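## Task

Grasp the bottle whose cap is blue and raise it more than half of its own height, keeping it upright and held aloft through to the end. Other bottles may be shoved out of the way, but every one of them must be standing upright at the finish.

## Robot and tools

Robot: a single six-joint arm (yam_ultra) on a table, ending in a two-finger parallel gripper that carries a wrist camera. One number drives both fingers. The arm's root sits at (0, 0, +0.149) m in the scene frame and is tilted; in the base frame, up is roughly (-0.475, -0.538, +0.696). A two-camera stand is fixed to the floor next to the table. Cameras: cam_head_left, cam_head_right and cam_wrist, each 672x504.

Frames: the scene frame has its origin on the table top under the base, +z up, +y to the left when facing +x. All reported hand poses, targets and velocities are in the arm's base frame. Offsets also use the base frame's axes; a rotation offset turns about the Hand target's position. The gripper's fingers point along its own +z and close along its own y. end_effector_position is the point midway between the pads, about 1 cm short of the fingertips. Reported pose can be wrong by a few centimetres, worse at long reach.

execute_actions(actions, cameras): actions is a list of actions; each action is a list of up to 15 rows, one per 1/30 s control step, and each action lasts 0.5 s (a short table repeats its last row). A row has 7 numbers in [-1, 1]: dx, dy, dz, rx, ry, rz, opening. The first six are an offset, measured from the Hand target as it stood when that action began (not from the previous row), along base-frame axes; 1.0 equals 0.6 m or 180 degrees, and rx, ry, rz form one rotation vector. Sending the same offset again moves further. opening is absolute: +1 fully open (0.094 m), -1 closed. An empty actions list returns images and the full state. cameras lists names, ["all"] or [].

move(target, speed, blend, opening_speed, grip_force, blocking, cameras): drives the gripper along a straight path. target is one 7-number row as above, or a list of up to 15 rows; every row is an offset from the same starting Hand target, in base axes, with the same scale, and opening absolute. speed is the path's top speed in m/s, 0.002 to 2.9 (default 0.25; turning up to twice that in rad/s), one value or one per target. blend, in metres, rounds corners of a list; 0 stops at each point. opening_speed is how fast the commanded opening changes, in units of the -1..+1 scale per second, at least 0.2; use it to close gently on a bottle that might squash. grip_force is a per-pad force cap in newtons, 10 to 50, and persists until changed; lower values close more slowly. blocking=false returns after about 0.5 s while the move continues. The path lasts at least 0.5 s and at most 10 s. The result adds a move: line: done (rested within 10 mm and 2 degrees), off_target, moving, held, fault, plus limits=paced (pose clipped) or limits=held (steps withheld). done does not prove no contact. A changed opening on the first target pauses the path only if the gripper is already within 10 mm; on later targets it is applied on arrival.

wait(seconds): 0 to 10 s, the arm holds its last command; a running move continues. stop(): brakes a running move, needing some distance. zoom_image(camera, region): region [x0, y0, x1, y1] in pixels, at most 504 by 504, of the latest image of cam_head_left, cam_head_right or cam_wrist. read_manual(section): licence text only. finished_scene(scene): ends the current scene, given its number; irreversible, so call it only while the bottle is held up and all others stand.

Reading results: the state line gives end_effector_position (m) and end_effector_quat_wxyz in the base frame. Hand target is the last commanded pose after clipping; the next offset counts from it. The gripper often rests a little short of it because of friction and load; another action, even all zeros, re-requests it, or send the remaining gap. Orientation commands are clipped to within 40 degrees of the measured orientation per step. Tool commands shows the present gripper command; to keep the grip, resend that number, since 0 is itself a command. grip_measured is the measured opening on the command scale; empty it reads up to 2.5 mm wide, on a squeezed hard part up to about 3 mm narrow. The command sets where grip_measured should read, so to grasp, command well below the bottle's width; to release, command well above grip_measured. grip_effort_nm is the gripper motor's averaged effort (negative closing) and does not settle to zero. Joint torques follow the Joint positions order, include gravity, and joints 1 to 3 wrap at ±28 N m. Joint velocities may read within noise.

Hazards: do not knock bottles over or off the table, drop the held bottle, or release anything still moving. Slow down near contact: fast moves and targets far past a surface hit and press hard, and a blocked arm keeps pushing until commanded back past the gripper. Keep paths away from the arm's own base (that can flip the shoulder posture); go around it. Holding loads, staying stretched out or pushing at unreachable poses heats motors: MOTOR HOT appears at 75 °C, at 90 °C a fault folds the arm and it stops working, and at 100 °C it falls. With the wrist near the first joint's axis, small gripper motions can swing the whole arm.

Each tool is called after "Request:" in YAML: its name, and indented under it one key for each argument.

## Session

Request:
execute_actions:
  actions: []

Scene clock: 0.00 s.
end_effector_position=(+0.2464, -0.4510, -0.1421) grip_measured=+1.000 grip_effort_nm=n/a end_effector_quat_wxyz=(+0.026, +0.827, +0.485, +0.282)
Joint positions: [-1.263 3.014 2.48 -1.121 -0.569 0.793 0.094]
Joint velocities: within noise
Joint torques (N m): no reading
Heat: 30 °C.
Hand target: +0.2362, -0.4639, -0.1350; +0.041, +0.831, +0.483, +0.272
Tool commands: gripper/opening=+1.0

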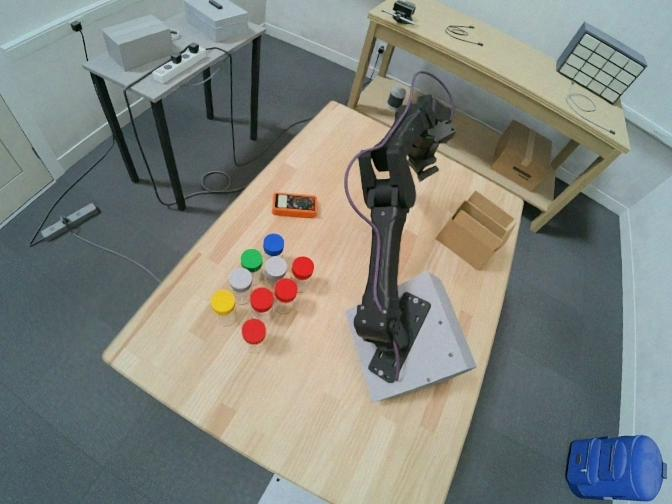

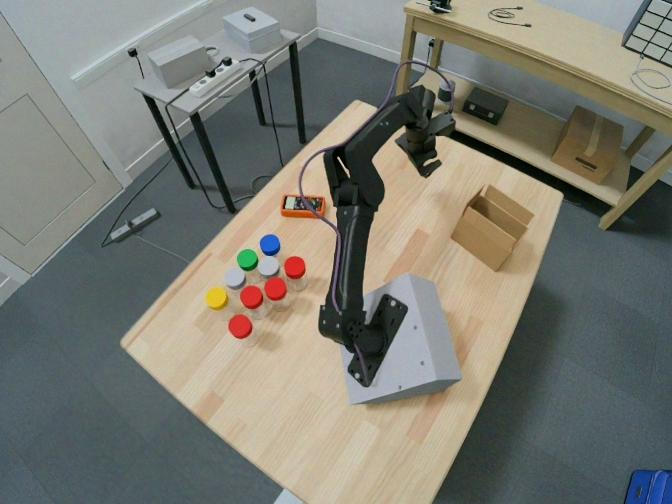

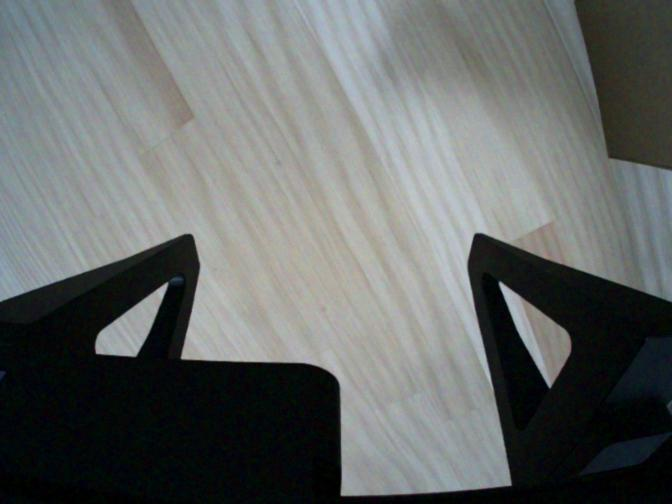

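Request:
move:
  target: [0.003,0.571,0.70,0.0198,-0.0816,0.187,1]
  speed: 0.3
  cameras: ["all"]

Scene clock: 54.77 s.
end_effector_position=(+0.2423, -0.1234, +0.2851) grip_measured=+1.000 grip_effort_nm=0.01 end_effector_quat_wxyz=(+0.140, +0.651, +0.647, +0.372)
Joint positions: [-0.971 1.383 1.549 -1.55 -0.8 0.684 0.094]
Joint torques (N m): [-3.54 -1.14 3.44 0.59 -0.07 0.06]
Heat: 36 °C.
Hand target: +0.2380, -0.1213, +0.2850; -0.004, +0.616, +0.685, +0.390
Off the commanded pose: 0.005 m, 18 deg.
joint sent to its limit — joint 4 (wrist pitch), lower limit. The joint targets are off in position and orientation.
move: off_target

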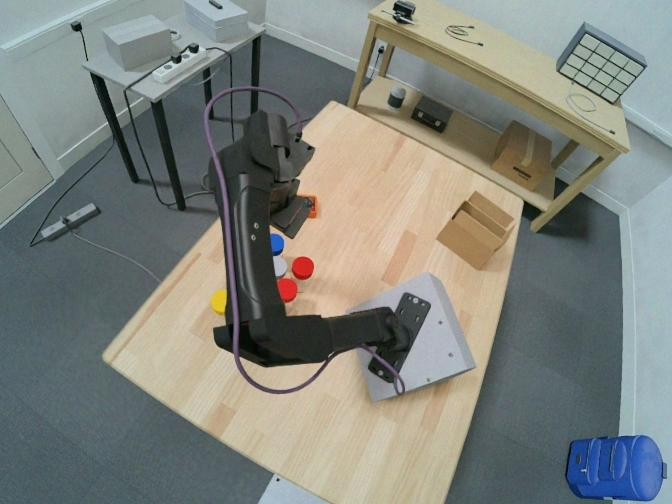

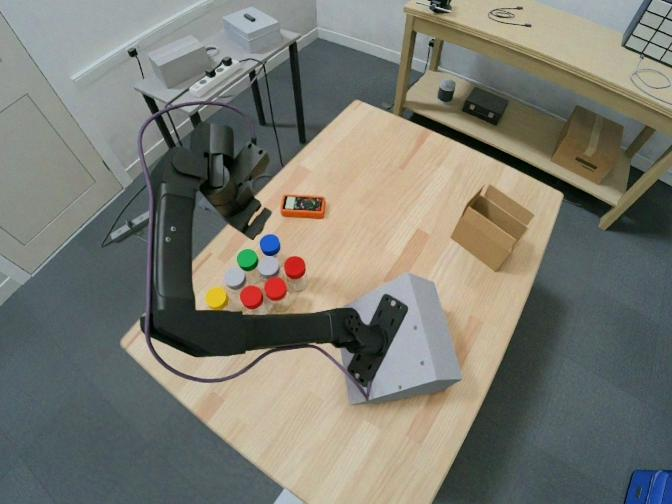

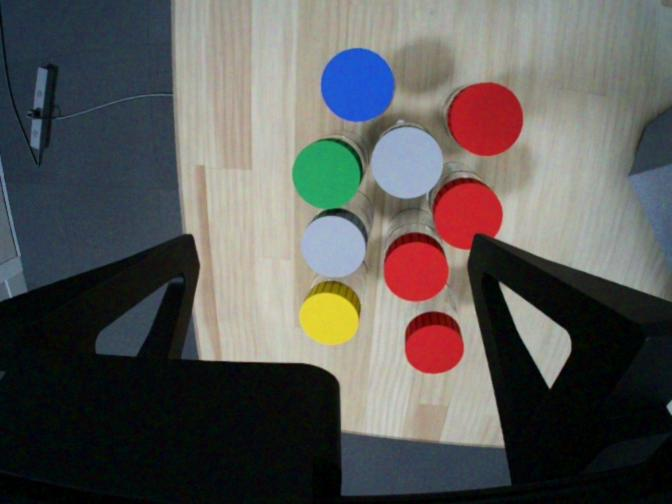

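Request:
move:
  target: [0.154,0.025,-0.163,0,0,0,1]
  speed: 0.25
  cameras: ["all"]

Scene clock: 84.33 s.
end_effector_position=(+0.3239, -0.0983, +0.1774) grip_measured=+1.000 grip_effort_nm=0.01 end_effector_quat_wxyz=(-0.028, +0.617, +0.684, +0.389)
Joint positions: [-0.691 1.747 1.484 -1.338 -0.802 0.764 0.094]
Joint torques (N m): [-6 -5.75 7.46 0.24 -0.05 0.1]
Heat: 31 °C.
Hand target: +0.3304, -0.1063, +0.1872; -0.004, +0.616, +0.685, +0.390
Off the commanded pose: 0.014 m, 3 deg.
move: off_target

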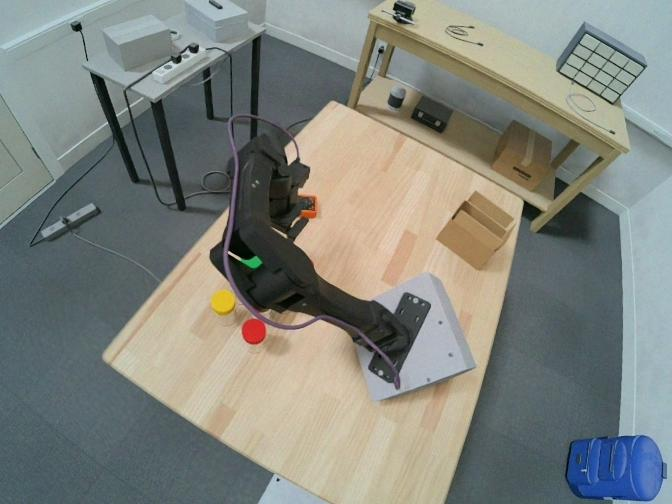

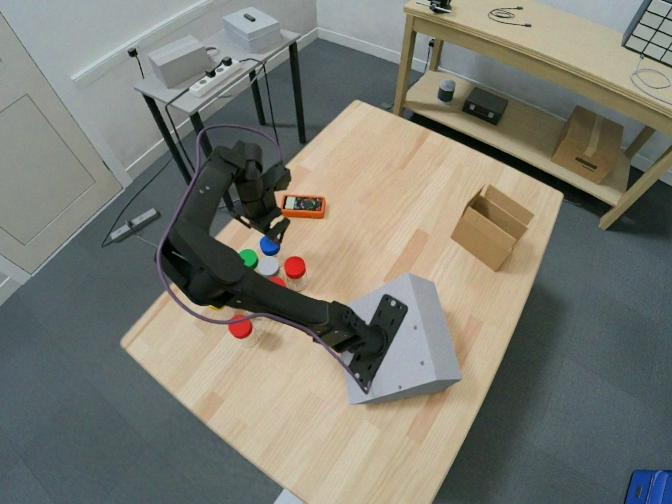

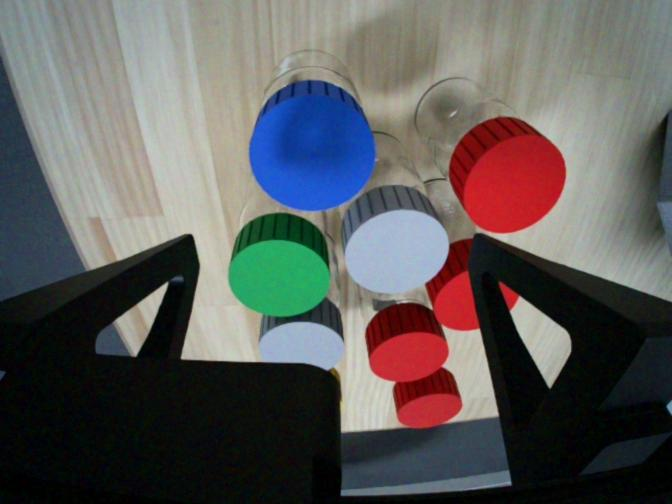

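Request:
move:
  target: [0.0613,0.0423,-0.0572,0,0,0,1]
  speed: 0.15
  cameras: ["cam_head_left","cam_head_right","cam_wrist"]

Scene clock: 110.77 s.
end_effector_position=(+0.3675, -0.0764, +0.1597) grip_measured=+1.000 grip_effort_nm=0.01 end_effector_quat_wxyz=(-0.003, +0.606, +0.690, +0.396)
Joint positions: [-0.56 1.762 1.423 -1.073 -0.802 0.948 0.094]
Joint torques (N m): [-6.28 -5.78 3.34 0.35 0.06 0.11]
Heat: 31 °C.
Hand target: +0.3672, -0.0809, +0.1529; -0.004, +0.616, +0.685, +0.390
Off the commanded pose: 0.008 m, 1 deg.
move: done

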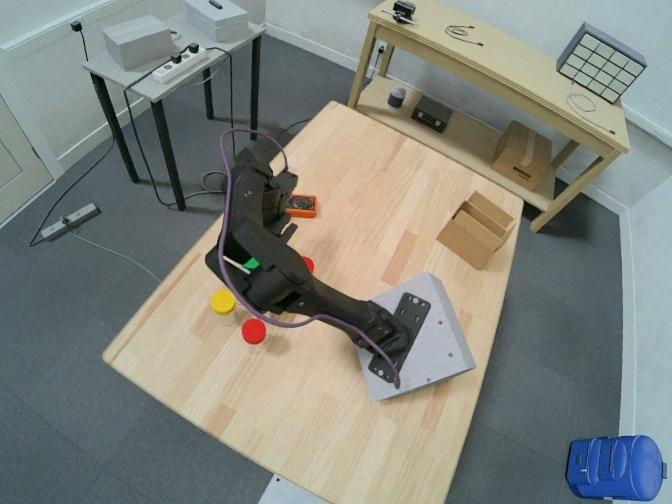

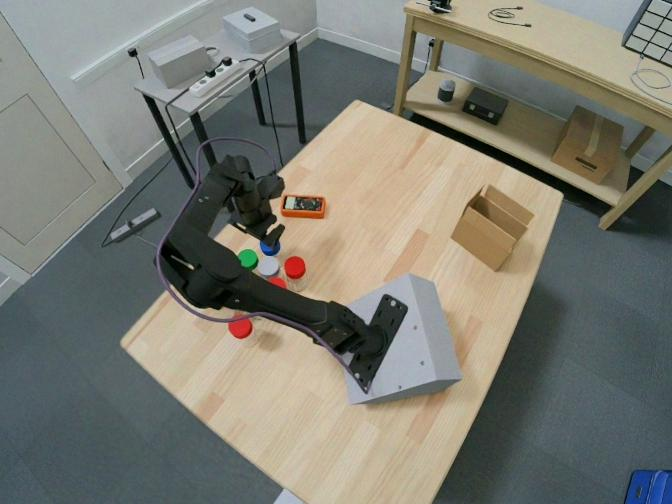

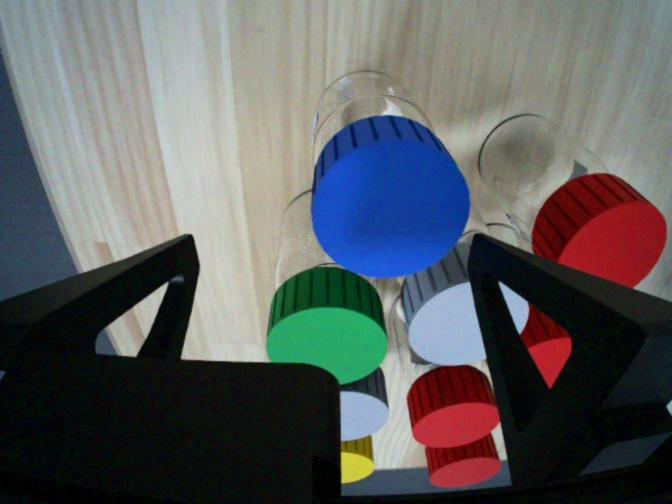

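Request:
move:
  target: [-0.012,0.0082,-0.0305,0,0,0,1]
  speed: 0.1
  cameras: ["cam_wrist"]

Scene clock: 126.23 s.
end_effector_position=(+0.3611, -0.0724, +0.1343) grip_measured=+1.000 grip_effort_nm=0.01 end_effector_quat_wxyz=(-0.013, +0.610, +0.687, +0.394)
Joint positions: [-0.56 1.762 1.323 -0.993 -0.802 0.95 0.094]
Joint torques (N m): [-6.09 -7.19 3.22 0.33 0.05 0.08]
Heat: 31 °C.
Hand target: +0.3600, -0.0760, +0.1346; -0.004, +0.616, +0.685, +0.390
Off the commanded pose: 0.004 m, 1 deg.
move: done
Images, in order (width x height): cam_wrist 672x504.

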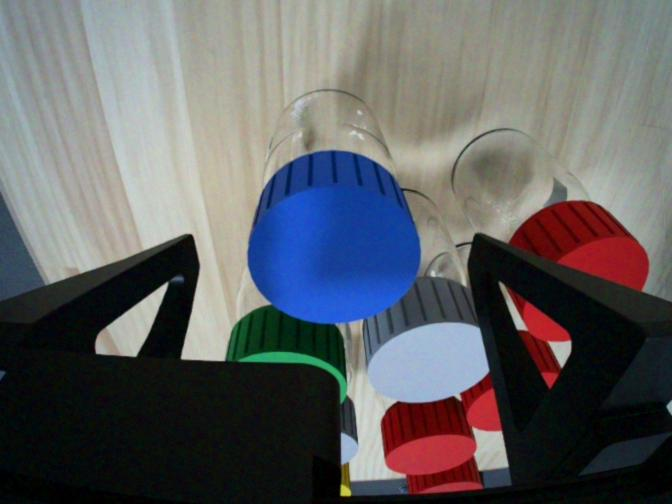

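Request:
move:
  target:
    - [0.0297,0.039,-0.0428,0,0,0,1]
    - [0.0297,0.039,-0.0428,0,0,0,0.05]
  speed: 0.12
  opening_speed: 0.8
  cameras: ["cam_wrist","cam_head_right"]

Scene clock: 136.97 s.
end_effector_position=(+0.3786, -0.0489, +0.1143) grip_measured=+0.110 grip_effort_nm=-1.02 end_effector_quat_wxyz=(-0.006, +0.607, +0.688, +0.397)
Joint positions: [-0.473 1.762 1.233 -0.799 -0.788 1.074 0.052]
Joint torques (N m): [-5.82 -6.35 3.06 0.32 0.1 0.07]
Heat: 32 °C.
Hand target: +0.3778, -0.0526, +0.1089; -0.004, +0.616, +0.685, +0.390
Off the commanded pose: 0.007 m, 1 deg.
move: done
Images, in order (width x height): cam_head_right 672x504, cam_wrist 672x504.

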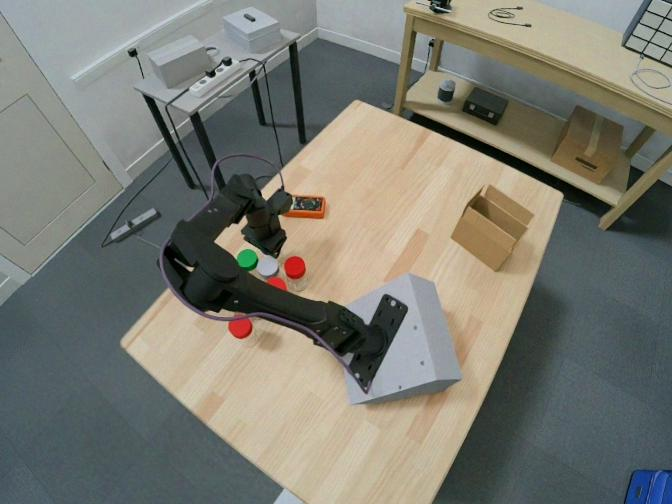

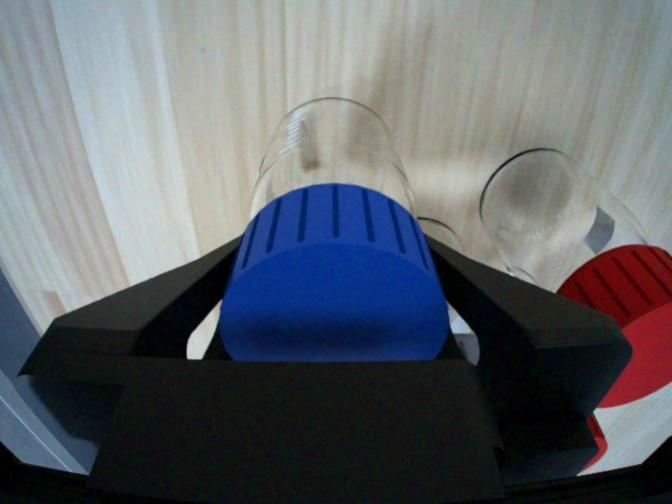

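Request:
move:
  target: [-0.0632,-0.0716,0.093,0,0,0,0.0]
  speed: 0.15
  cameras: ["cam_wrist","cam_head_right"]

Scene clock: 142.37 s.
end_effector_position=(+0.3387, -0.0798, +0.1482) grip_measured=+0.110 grip_effort_nm=-1.02 end_effector_quat_wxyz=(-0.035, +0.612, +0.688, +0.388)
Joint positions: [-0.616 1.756 1.38 -1.173 -0.8 0.847 0.052]
Joint torques (N m): [-8.46 -7.73 7.87 -0.02 -0.05 -0.08]
Heat: 32 °C.
Hand target: +0.3399, -0.0955, +0.1647; -0.004, +0.616, +0.685, +0.390
Off the commanded pose: 0.023 m, 4 deg.
move: off_target
Images, in order (width x height): cam_head_right 672x504, cam_wrist 672x504.

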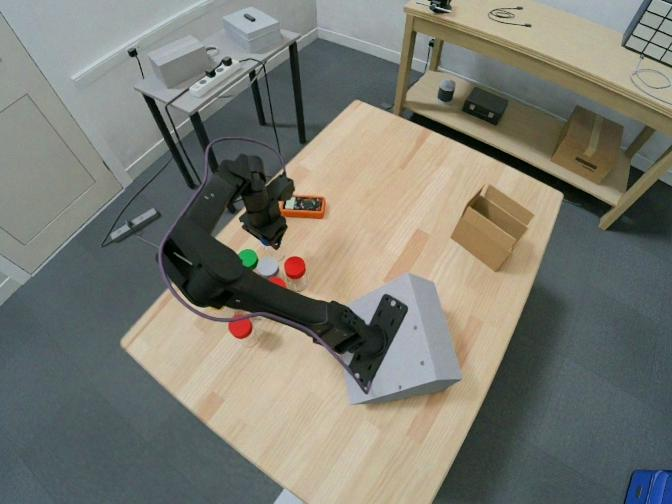

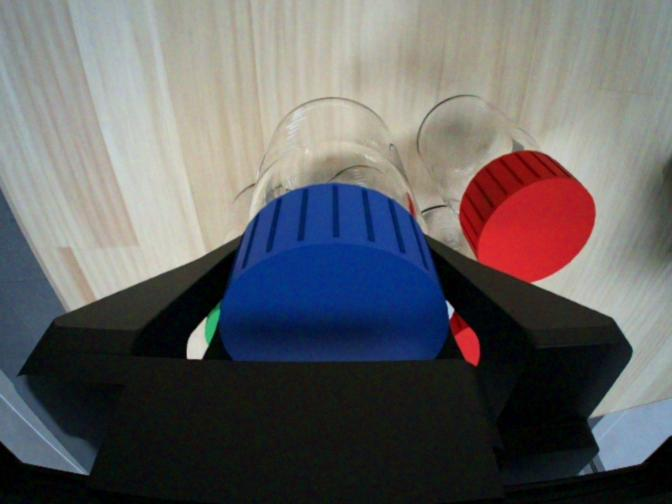

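Request:
finished_scene:
  scene: 1

The scene is finished: the task was done.


## Next scene

Grasp the bottle whose cap is yellow and raise it more than half of its own height, keeping it upright and held aloft through to the end. Other bottles may be shoved out of the way, but every one of them must be standing upright at the finish.

Request:
execute_actions:
  actions: []

Nothing of this call was run. Scene 2 begins with your next reply.

Request:
execute_actions:
  actions: []

Scene clock: 0.00 s.
end_effector_position=(+0.1253, +0.1948, +0.1787) grip_measured=+1.000 grip_effort_nm=n/a end_effector_quat_wxyz=(+0.282, +0.238, +0.881, +0.296)
Joint positions: [1.481 0.814 0.76 -0.93 0.645 1.809 0.094]
Joint velocities: within noise
Joint torques (N m): no reading
Heat: 29 °C.
Hand target: +0.1259, +0.1951, +0.1857; +0.285, +0.242, +0.875, +0.307
Tool commands: gripper/opening=+1.0

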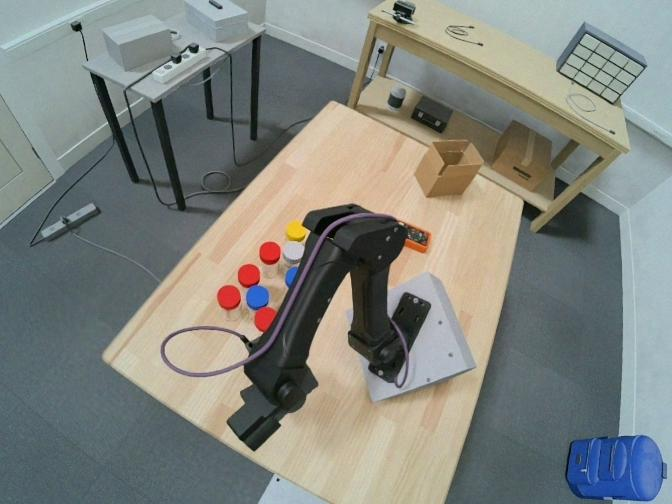

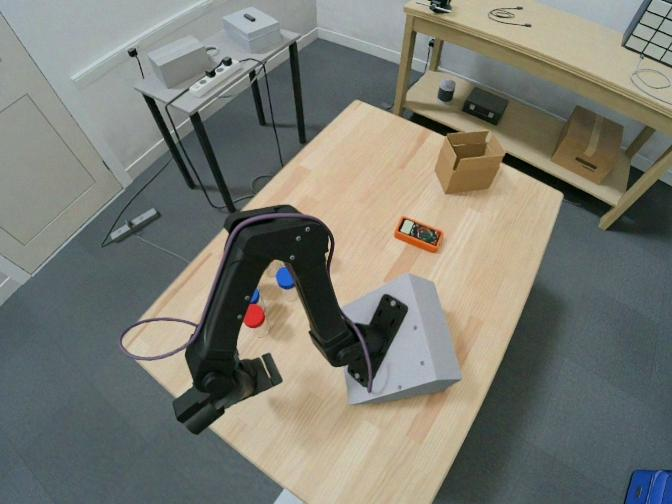

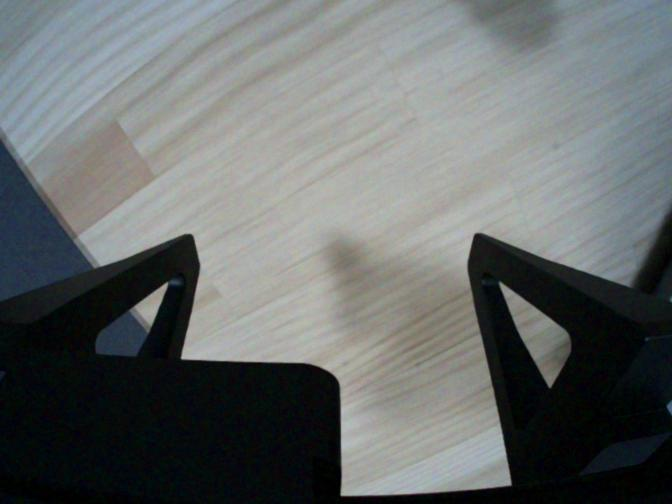

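Request:
move:
  target:
    - [-0.111,-0.125,0.163,0,0,0,1]
    - [0.134,-0.448,0.071,0.1,0.098,-0.088,1]
    - [0.335,-0.596,-0.0615,0.205,0.196,-0.175,1]
  speed: 0.35
  blend: 0.05
  cameras: ["cam_head_left","cam_wrist"]

Scene clock: 21.93 s.
end_effector_position=(+0.3235, -0.1562, +0.1452) grip_measured=+1.000 grip_effort_nm=0.00 end_effector_quat_wxyz=(-0.013, +0.622, +0.679, +0.390)
Joint positions: [-0.82 1.906 1.556 -1.335 -0.796 0.615 0.094]
Joint torques (N m): [-6.84 -4.59 7.99 0.07 -0.04 -0.07]
Heat: 30 °C.
Hand target: +0.3269, -0.1625, +0.1488; -0.004, +0.617, +0.684, +0.389
Off the commanded pose: 0.008 m, 1 deg.
move: done; limits=paced
Images, in order (width x height): cam_head_left 672x504, cam_wrist 672x504.

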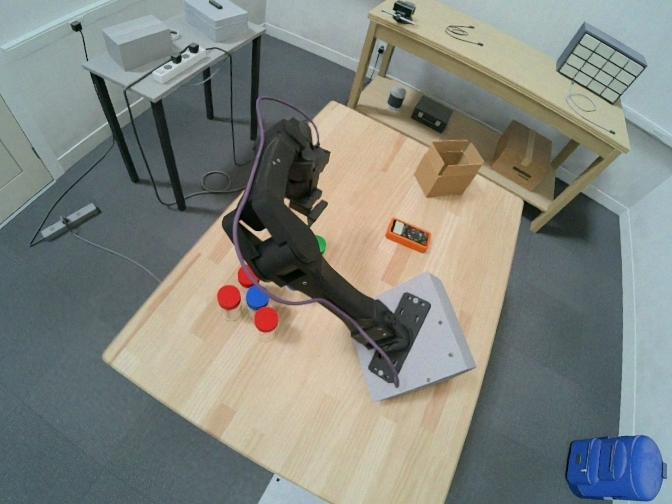

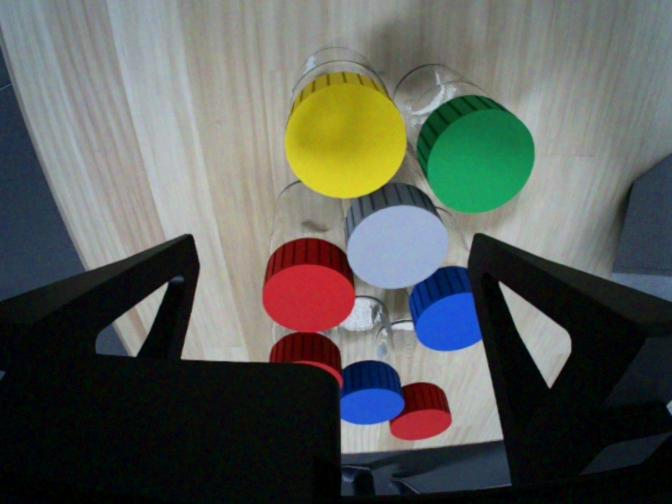

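Request:
move:
  target: [0.0337,0.0403,-0.0775,-0.145,-0.1643,0.2128,1]
  speed: 0.4
  cameras: ["cam_wrist"]

Scene clock: 42.70 s.
end_effector_position=(+0.3467, -0.1356, +0.1082) grip_measured=+1.000 grip_effort_nm=-0.01 end_effector_quat_wxyz=(+0.172, +0.236, +0.891, +0.347)
Joint positions: [-0.729 1.906 1.412 -1.087 -0.796 -0.216 0.094]
Joint torques (N m): [-7.08 -5.27 3.4 0.36 -0.1 -0.08]
Heat: 30 °C.
Hand target: +0.3471, -0.1383, +0.1023; +0.176, +0.232, +0.891, +0.347
Off the commanded pose: 0.007 m, 1 deg.
move: done
Images, in order (width x height): cam_wrist 672x504.

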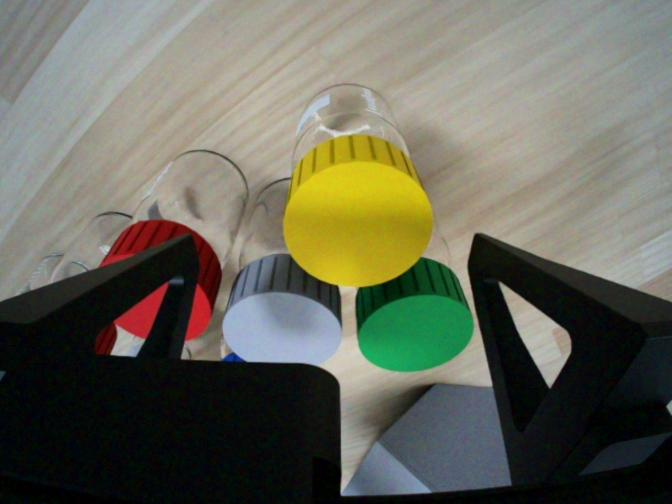

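Request:
move:
  target:
    - [-0.0042,0.0077,-0.0257,0,0,0,1]
    - [0.0338,0.0507,-0.0813,0,0,0,1]
    - [0.0338,0.0507,-0.0813,0,0,0,0.03]
  speed: 0.12
  blend: [0.004,0,0]
  opening_speed: 0.8
  cameras: ["cam_wrist"]

Scene clock: 58.60 s.
end_effector_position=(+0.3683, -0.1060, +0.0592) grip_measured=+0.154 grip_effort_nm=-1.02 end_effector_quat_wxyz=(+0.176, +0.228, +0.893, +0.346)
Joint positions: [-0.625 1.937 1.245 -0.78 -0.793 -0.083 0.054]
Joint torques (N m): [-7.04 -5.78 2.93 0.34 -0.06 0.09]
Heat: 30 °C.
Hand target: +0.3674, -0.1079, +0.0535; +0.176, +0.232, +0.891, +0.347
Off the commanded pose: 0.006 m, 0 deg.
move: done
Images, in order (width x height): cam_wrist 672x504.

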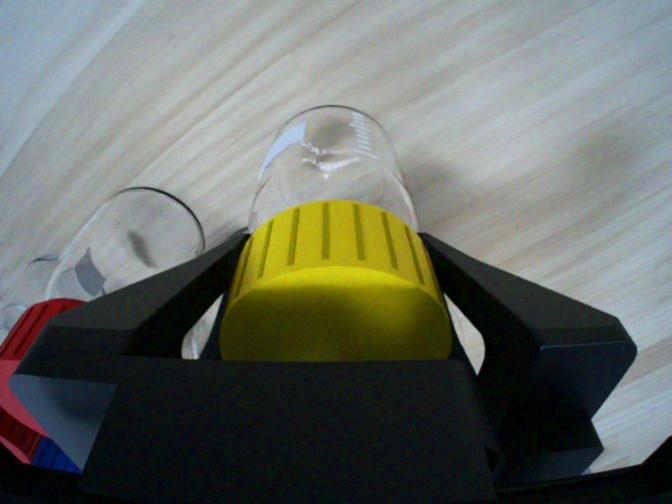

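Request:
move:
  target: [-0.0711,-0.0806,0.1046,0,0,0,0.03]
  speed: 0.15
  cameras: ["cam_head_left","cam_wrist"]

Scene clock: 63.63 s.
end_effector_position=(+0.3249, -0.1391, +0.1001) grip_measured=+0.154 grip_effort_nm=-1.02 end_effector_quat_wxyz=(+0.149, +0.232, +0.890, +0.363)
Joint positions: [-0.781 1.937 1.412 -1.188 -0.797 -0.331 0.054]
Joint torques (N m): [-9.39 -7.84 7.9 -0.07 -0.05 -0.07]
Heat: 30 °C.
Hand target: +0.3248, -0.1563, +0.1163; +0.176, +0.232, +0.891, +0.347
Off the commanded pose: 0.024 m, 4 deg.
move: off_target
Images, in order (width x height): cam_head_left 672x504, cam_wrist 672x504.

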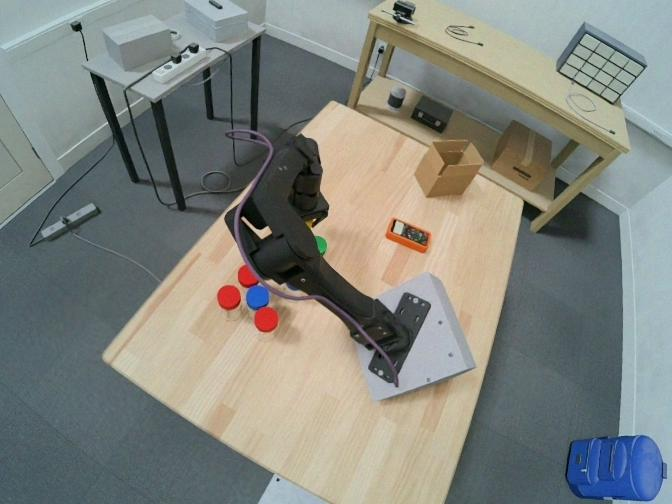

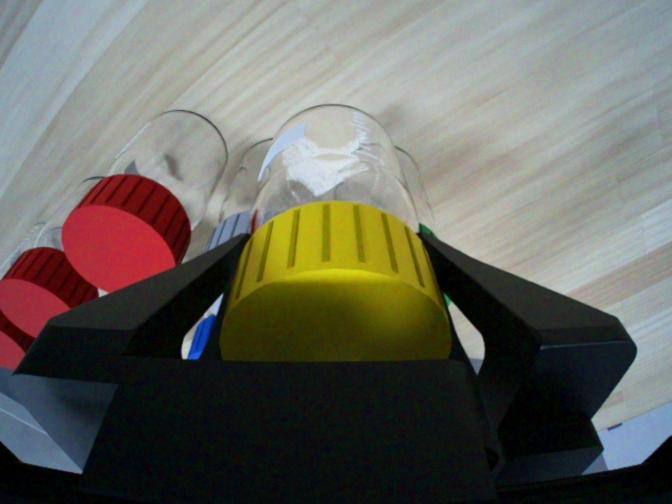

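Request:
finished_scene:
  scene: 2

The scene is finished: the task was done.


## Next scene

Grasp the bottle whose cap is green and raise it more than half of its own height, keeping it upright and held aloft through to the end. Other bottles may be shoved out of the way, but every one of them must be standing upright at the finish.

Request:
execute_actions:
  actions: []

Scene clock: 0.00 s.
end_effector_position=(+0.1837, -0.1319, +0.3210) grip_measured=+1.000 grip_effort_nm=n/a end_effector_quat_wxyz=(+0.485, +0.679, +0.551, -0.032)
Joint positions: [-0.082 0.835 1.236 -1.17 0.709 1.385 0.094]
Joint velocities: within noise
Joint torques (N m): no reading
Heat: 29 °C.
Hand target: +0.1775, -0.1363, +0.3292; +0.496, +0.680, +0.538, -0.037
Tool commands: gripper/opening=+1.0

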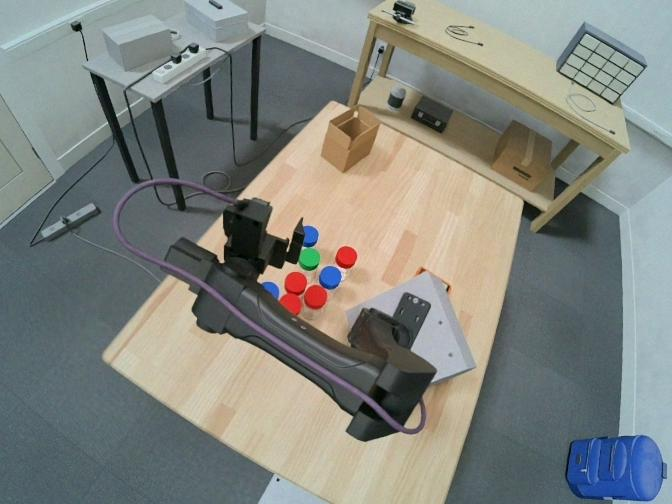

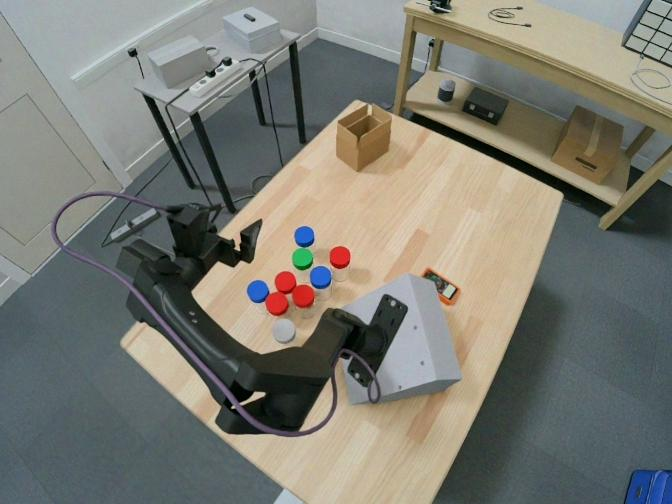

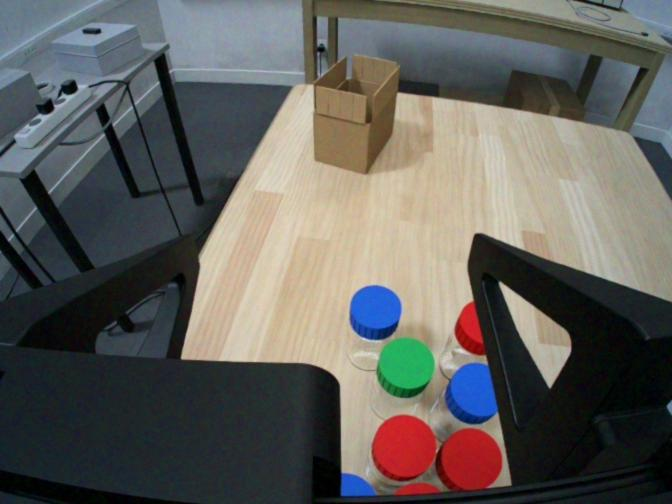

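Request:
move:
  target:
    - [0.0545,-0.0167,-0.1615,0.237,0.031,0.19,1]
    - [0.1217,0.0393,-0.3353,0.339,0.0444,0.272,1]
  speed: 0.3
  blend: 0.04
  cameras: ["cam_head_left","cam_wrist"]

Scene clock: 24.23 s.
end_effector_position=(+0.2494, -0.1104, +0.1289) grip_measured=+1.000 grip_effort_nm=0.01 end_effector_quat_wxyz=(+0.020, +0.559, +0.732, +0.389)
Joint positions: [-0.904 1.632 1.156 -1.299 -0.779 0.316 0.094]
Joint torques (N m): [-4.79 -3.26 4.11 0.33 -0.09 -0.08]
Heat: 29 °C.
Hand target: +0.2505, -0.1127, +0.1280; +0.029, +0.555, +0.735, +0.388
Off the commanded pose: 0.003 m, 1 deg.
move: done
Images, in order (width x height): cam_head_left 672x504, cam_wrist 672x504.

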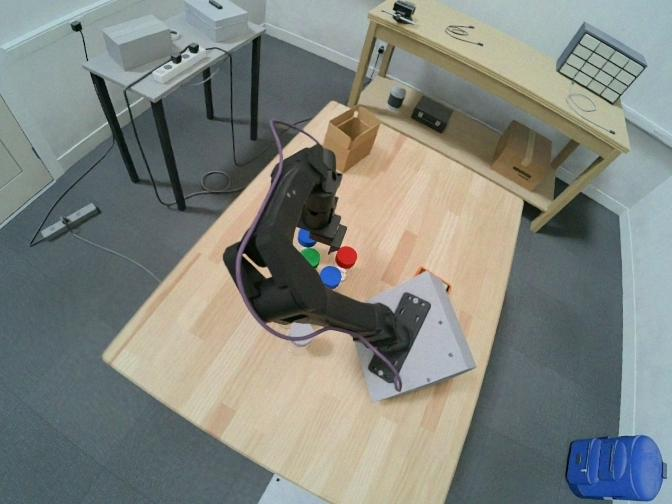

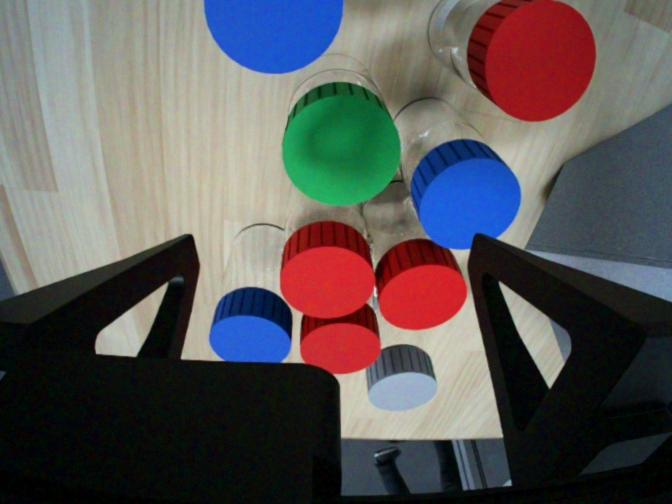

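Request:
move:
  target: [0.0373,0.0382,-0.0648,-0.0792,-0.0897,0.116,1]
  speed: 0.4
  cameras: ["cam_wrist"]

Scene clock: 45.97 s.
end_effector_position=(+0.2727, -0.0887, +0.0920) grip_measured=+1.000 grip_effort_nm=0.01 end_effector_quat_wxyz=(+0.122, +0.352, +0.852, +0.367)
Joint positions: [-0.783 1.632 1.01 -1.021 -0.793 -0.029 0.094]
Joint torques (N m): [-4.9 -3.54 3.37 0.34 -0.12 -0.11]
Heat: 29 °C.
Hand target: +0.2729, -0.0898, +0.0891; +0.129, +0.347, +0.854, +0.367
Off the commanded pose: 0.003 m, 1 deg.
move: done
Images, in order (width x height): cam_wrist 672x504.

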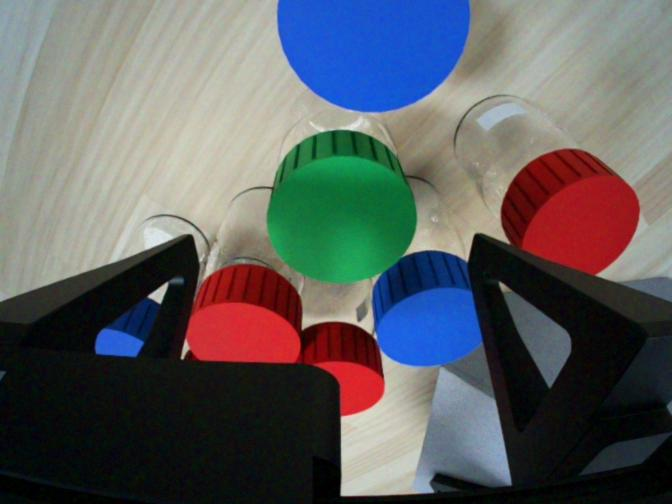

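Request:
move:
  target:
    - [0.0422,0.0545,-0.0703,0,0,0,0.75]
    - [0.0422,0.0545,-0.0703,0,0,0,0.03]
  speed: 0.12
  opening_speed: 0.8
  cameras: ["cam_wrist"]

Scene clock: 60.87 s.
end_effector_position=(+0.2978, -0.0571, +0.0490) grip_measured=+0.136 grip_effort_nm=-1.02 end_effector_quat_wxyz=(+0.128, +0.342, +0.857, +0.363)
Joint positions: [-0.628 1.662 0.854 -0.671 -0.787 0.169 0.053]
Joint torques (N m): [-4.74 -3.99 2.78 0.34 -0.05 0.06]
Heat: 29 °C.
Hand target: +0.2982, -0.0571, +0.0469; +0.129, +0.347, +0.854, +0.367
Off the commanded pose: 0.002 m, 1 deg.
move: done
Images, in order (width x height): cam_wrist 672x504.

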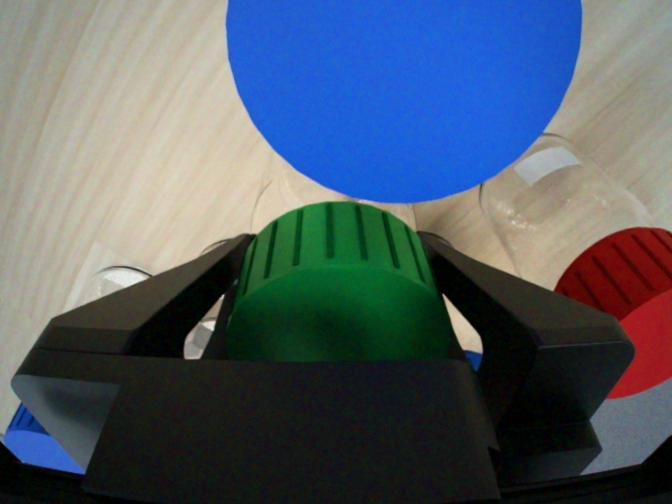

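Request:
move:
  target: [-0.0598,-0.0813,0.1117,0,0,0,0.03]
  speed: 0.15
  cameras: ["cam_head_left","cam_wrist"]

Scene clock: 70.03 s.
end_effector_position=(+0.2601, -0.0886, +0.1030) grip_measured=+0.136 grip_effort_nm=-1.02 end_effector_quat_wxyz=(+0.101, +0.346, +0.851, +0.382)
Joint positions: [-0.821 1.65 1.063 -1.167 -0.797 -0.127 0.053]
Joint torques (N m): [-7.46 -4.72 8.18 0.01 0.04 -0.11]
Heat: 29 °C.
Hand target: +0.2623, -0.1059, +0.1139; +0.129, +0.347, +0.854, +0.367
Off the commanded pose: 0.021 m, 4 deg.
move: off_target
Images, in order (width x height): cam_head_left 672x504, cam_wrist 672x504.

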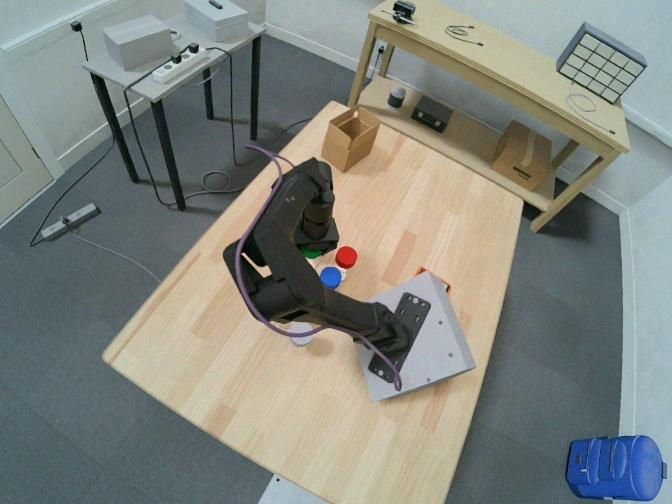

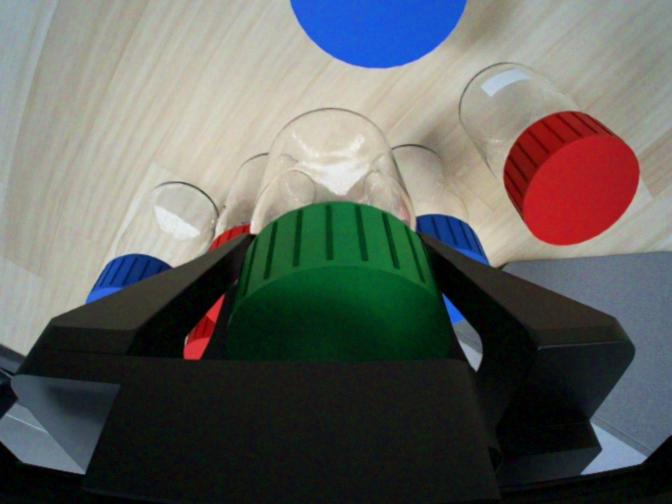

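Request:
finished_scene:
  scene: 3

The scene is finished: the task was done.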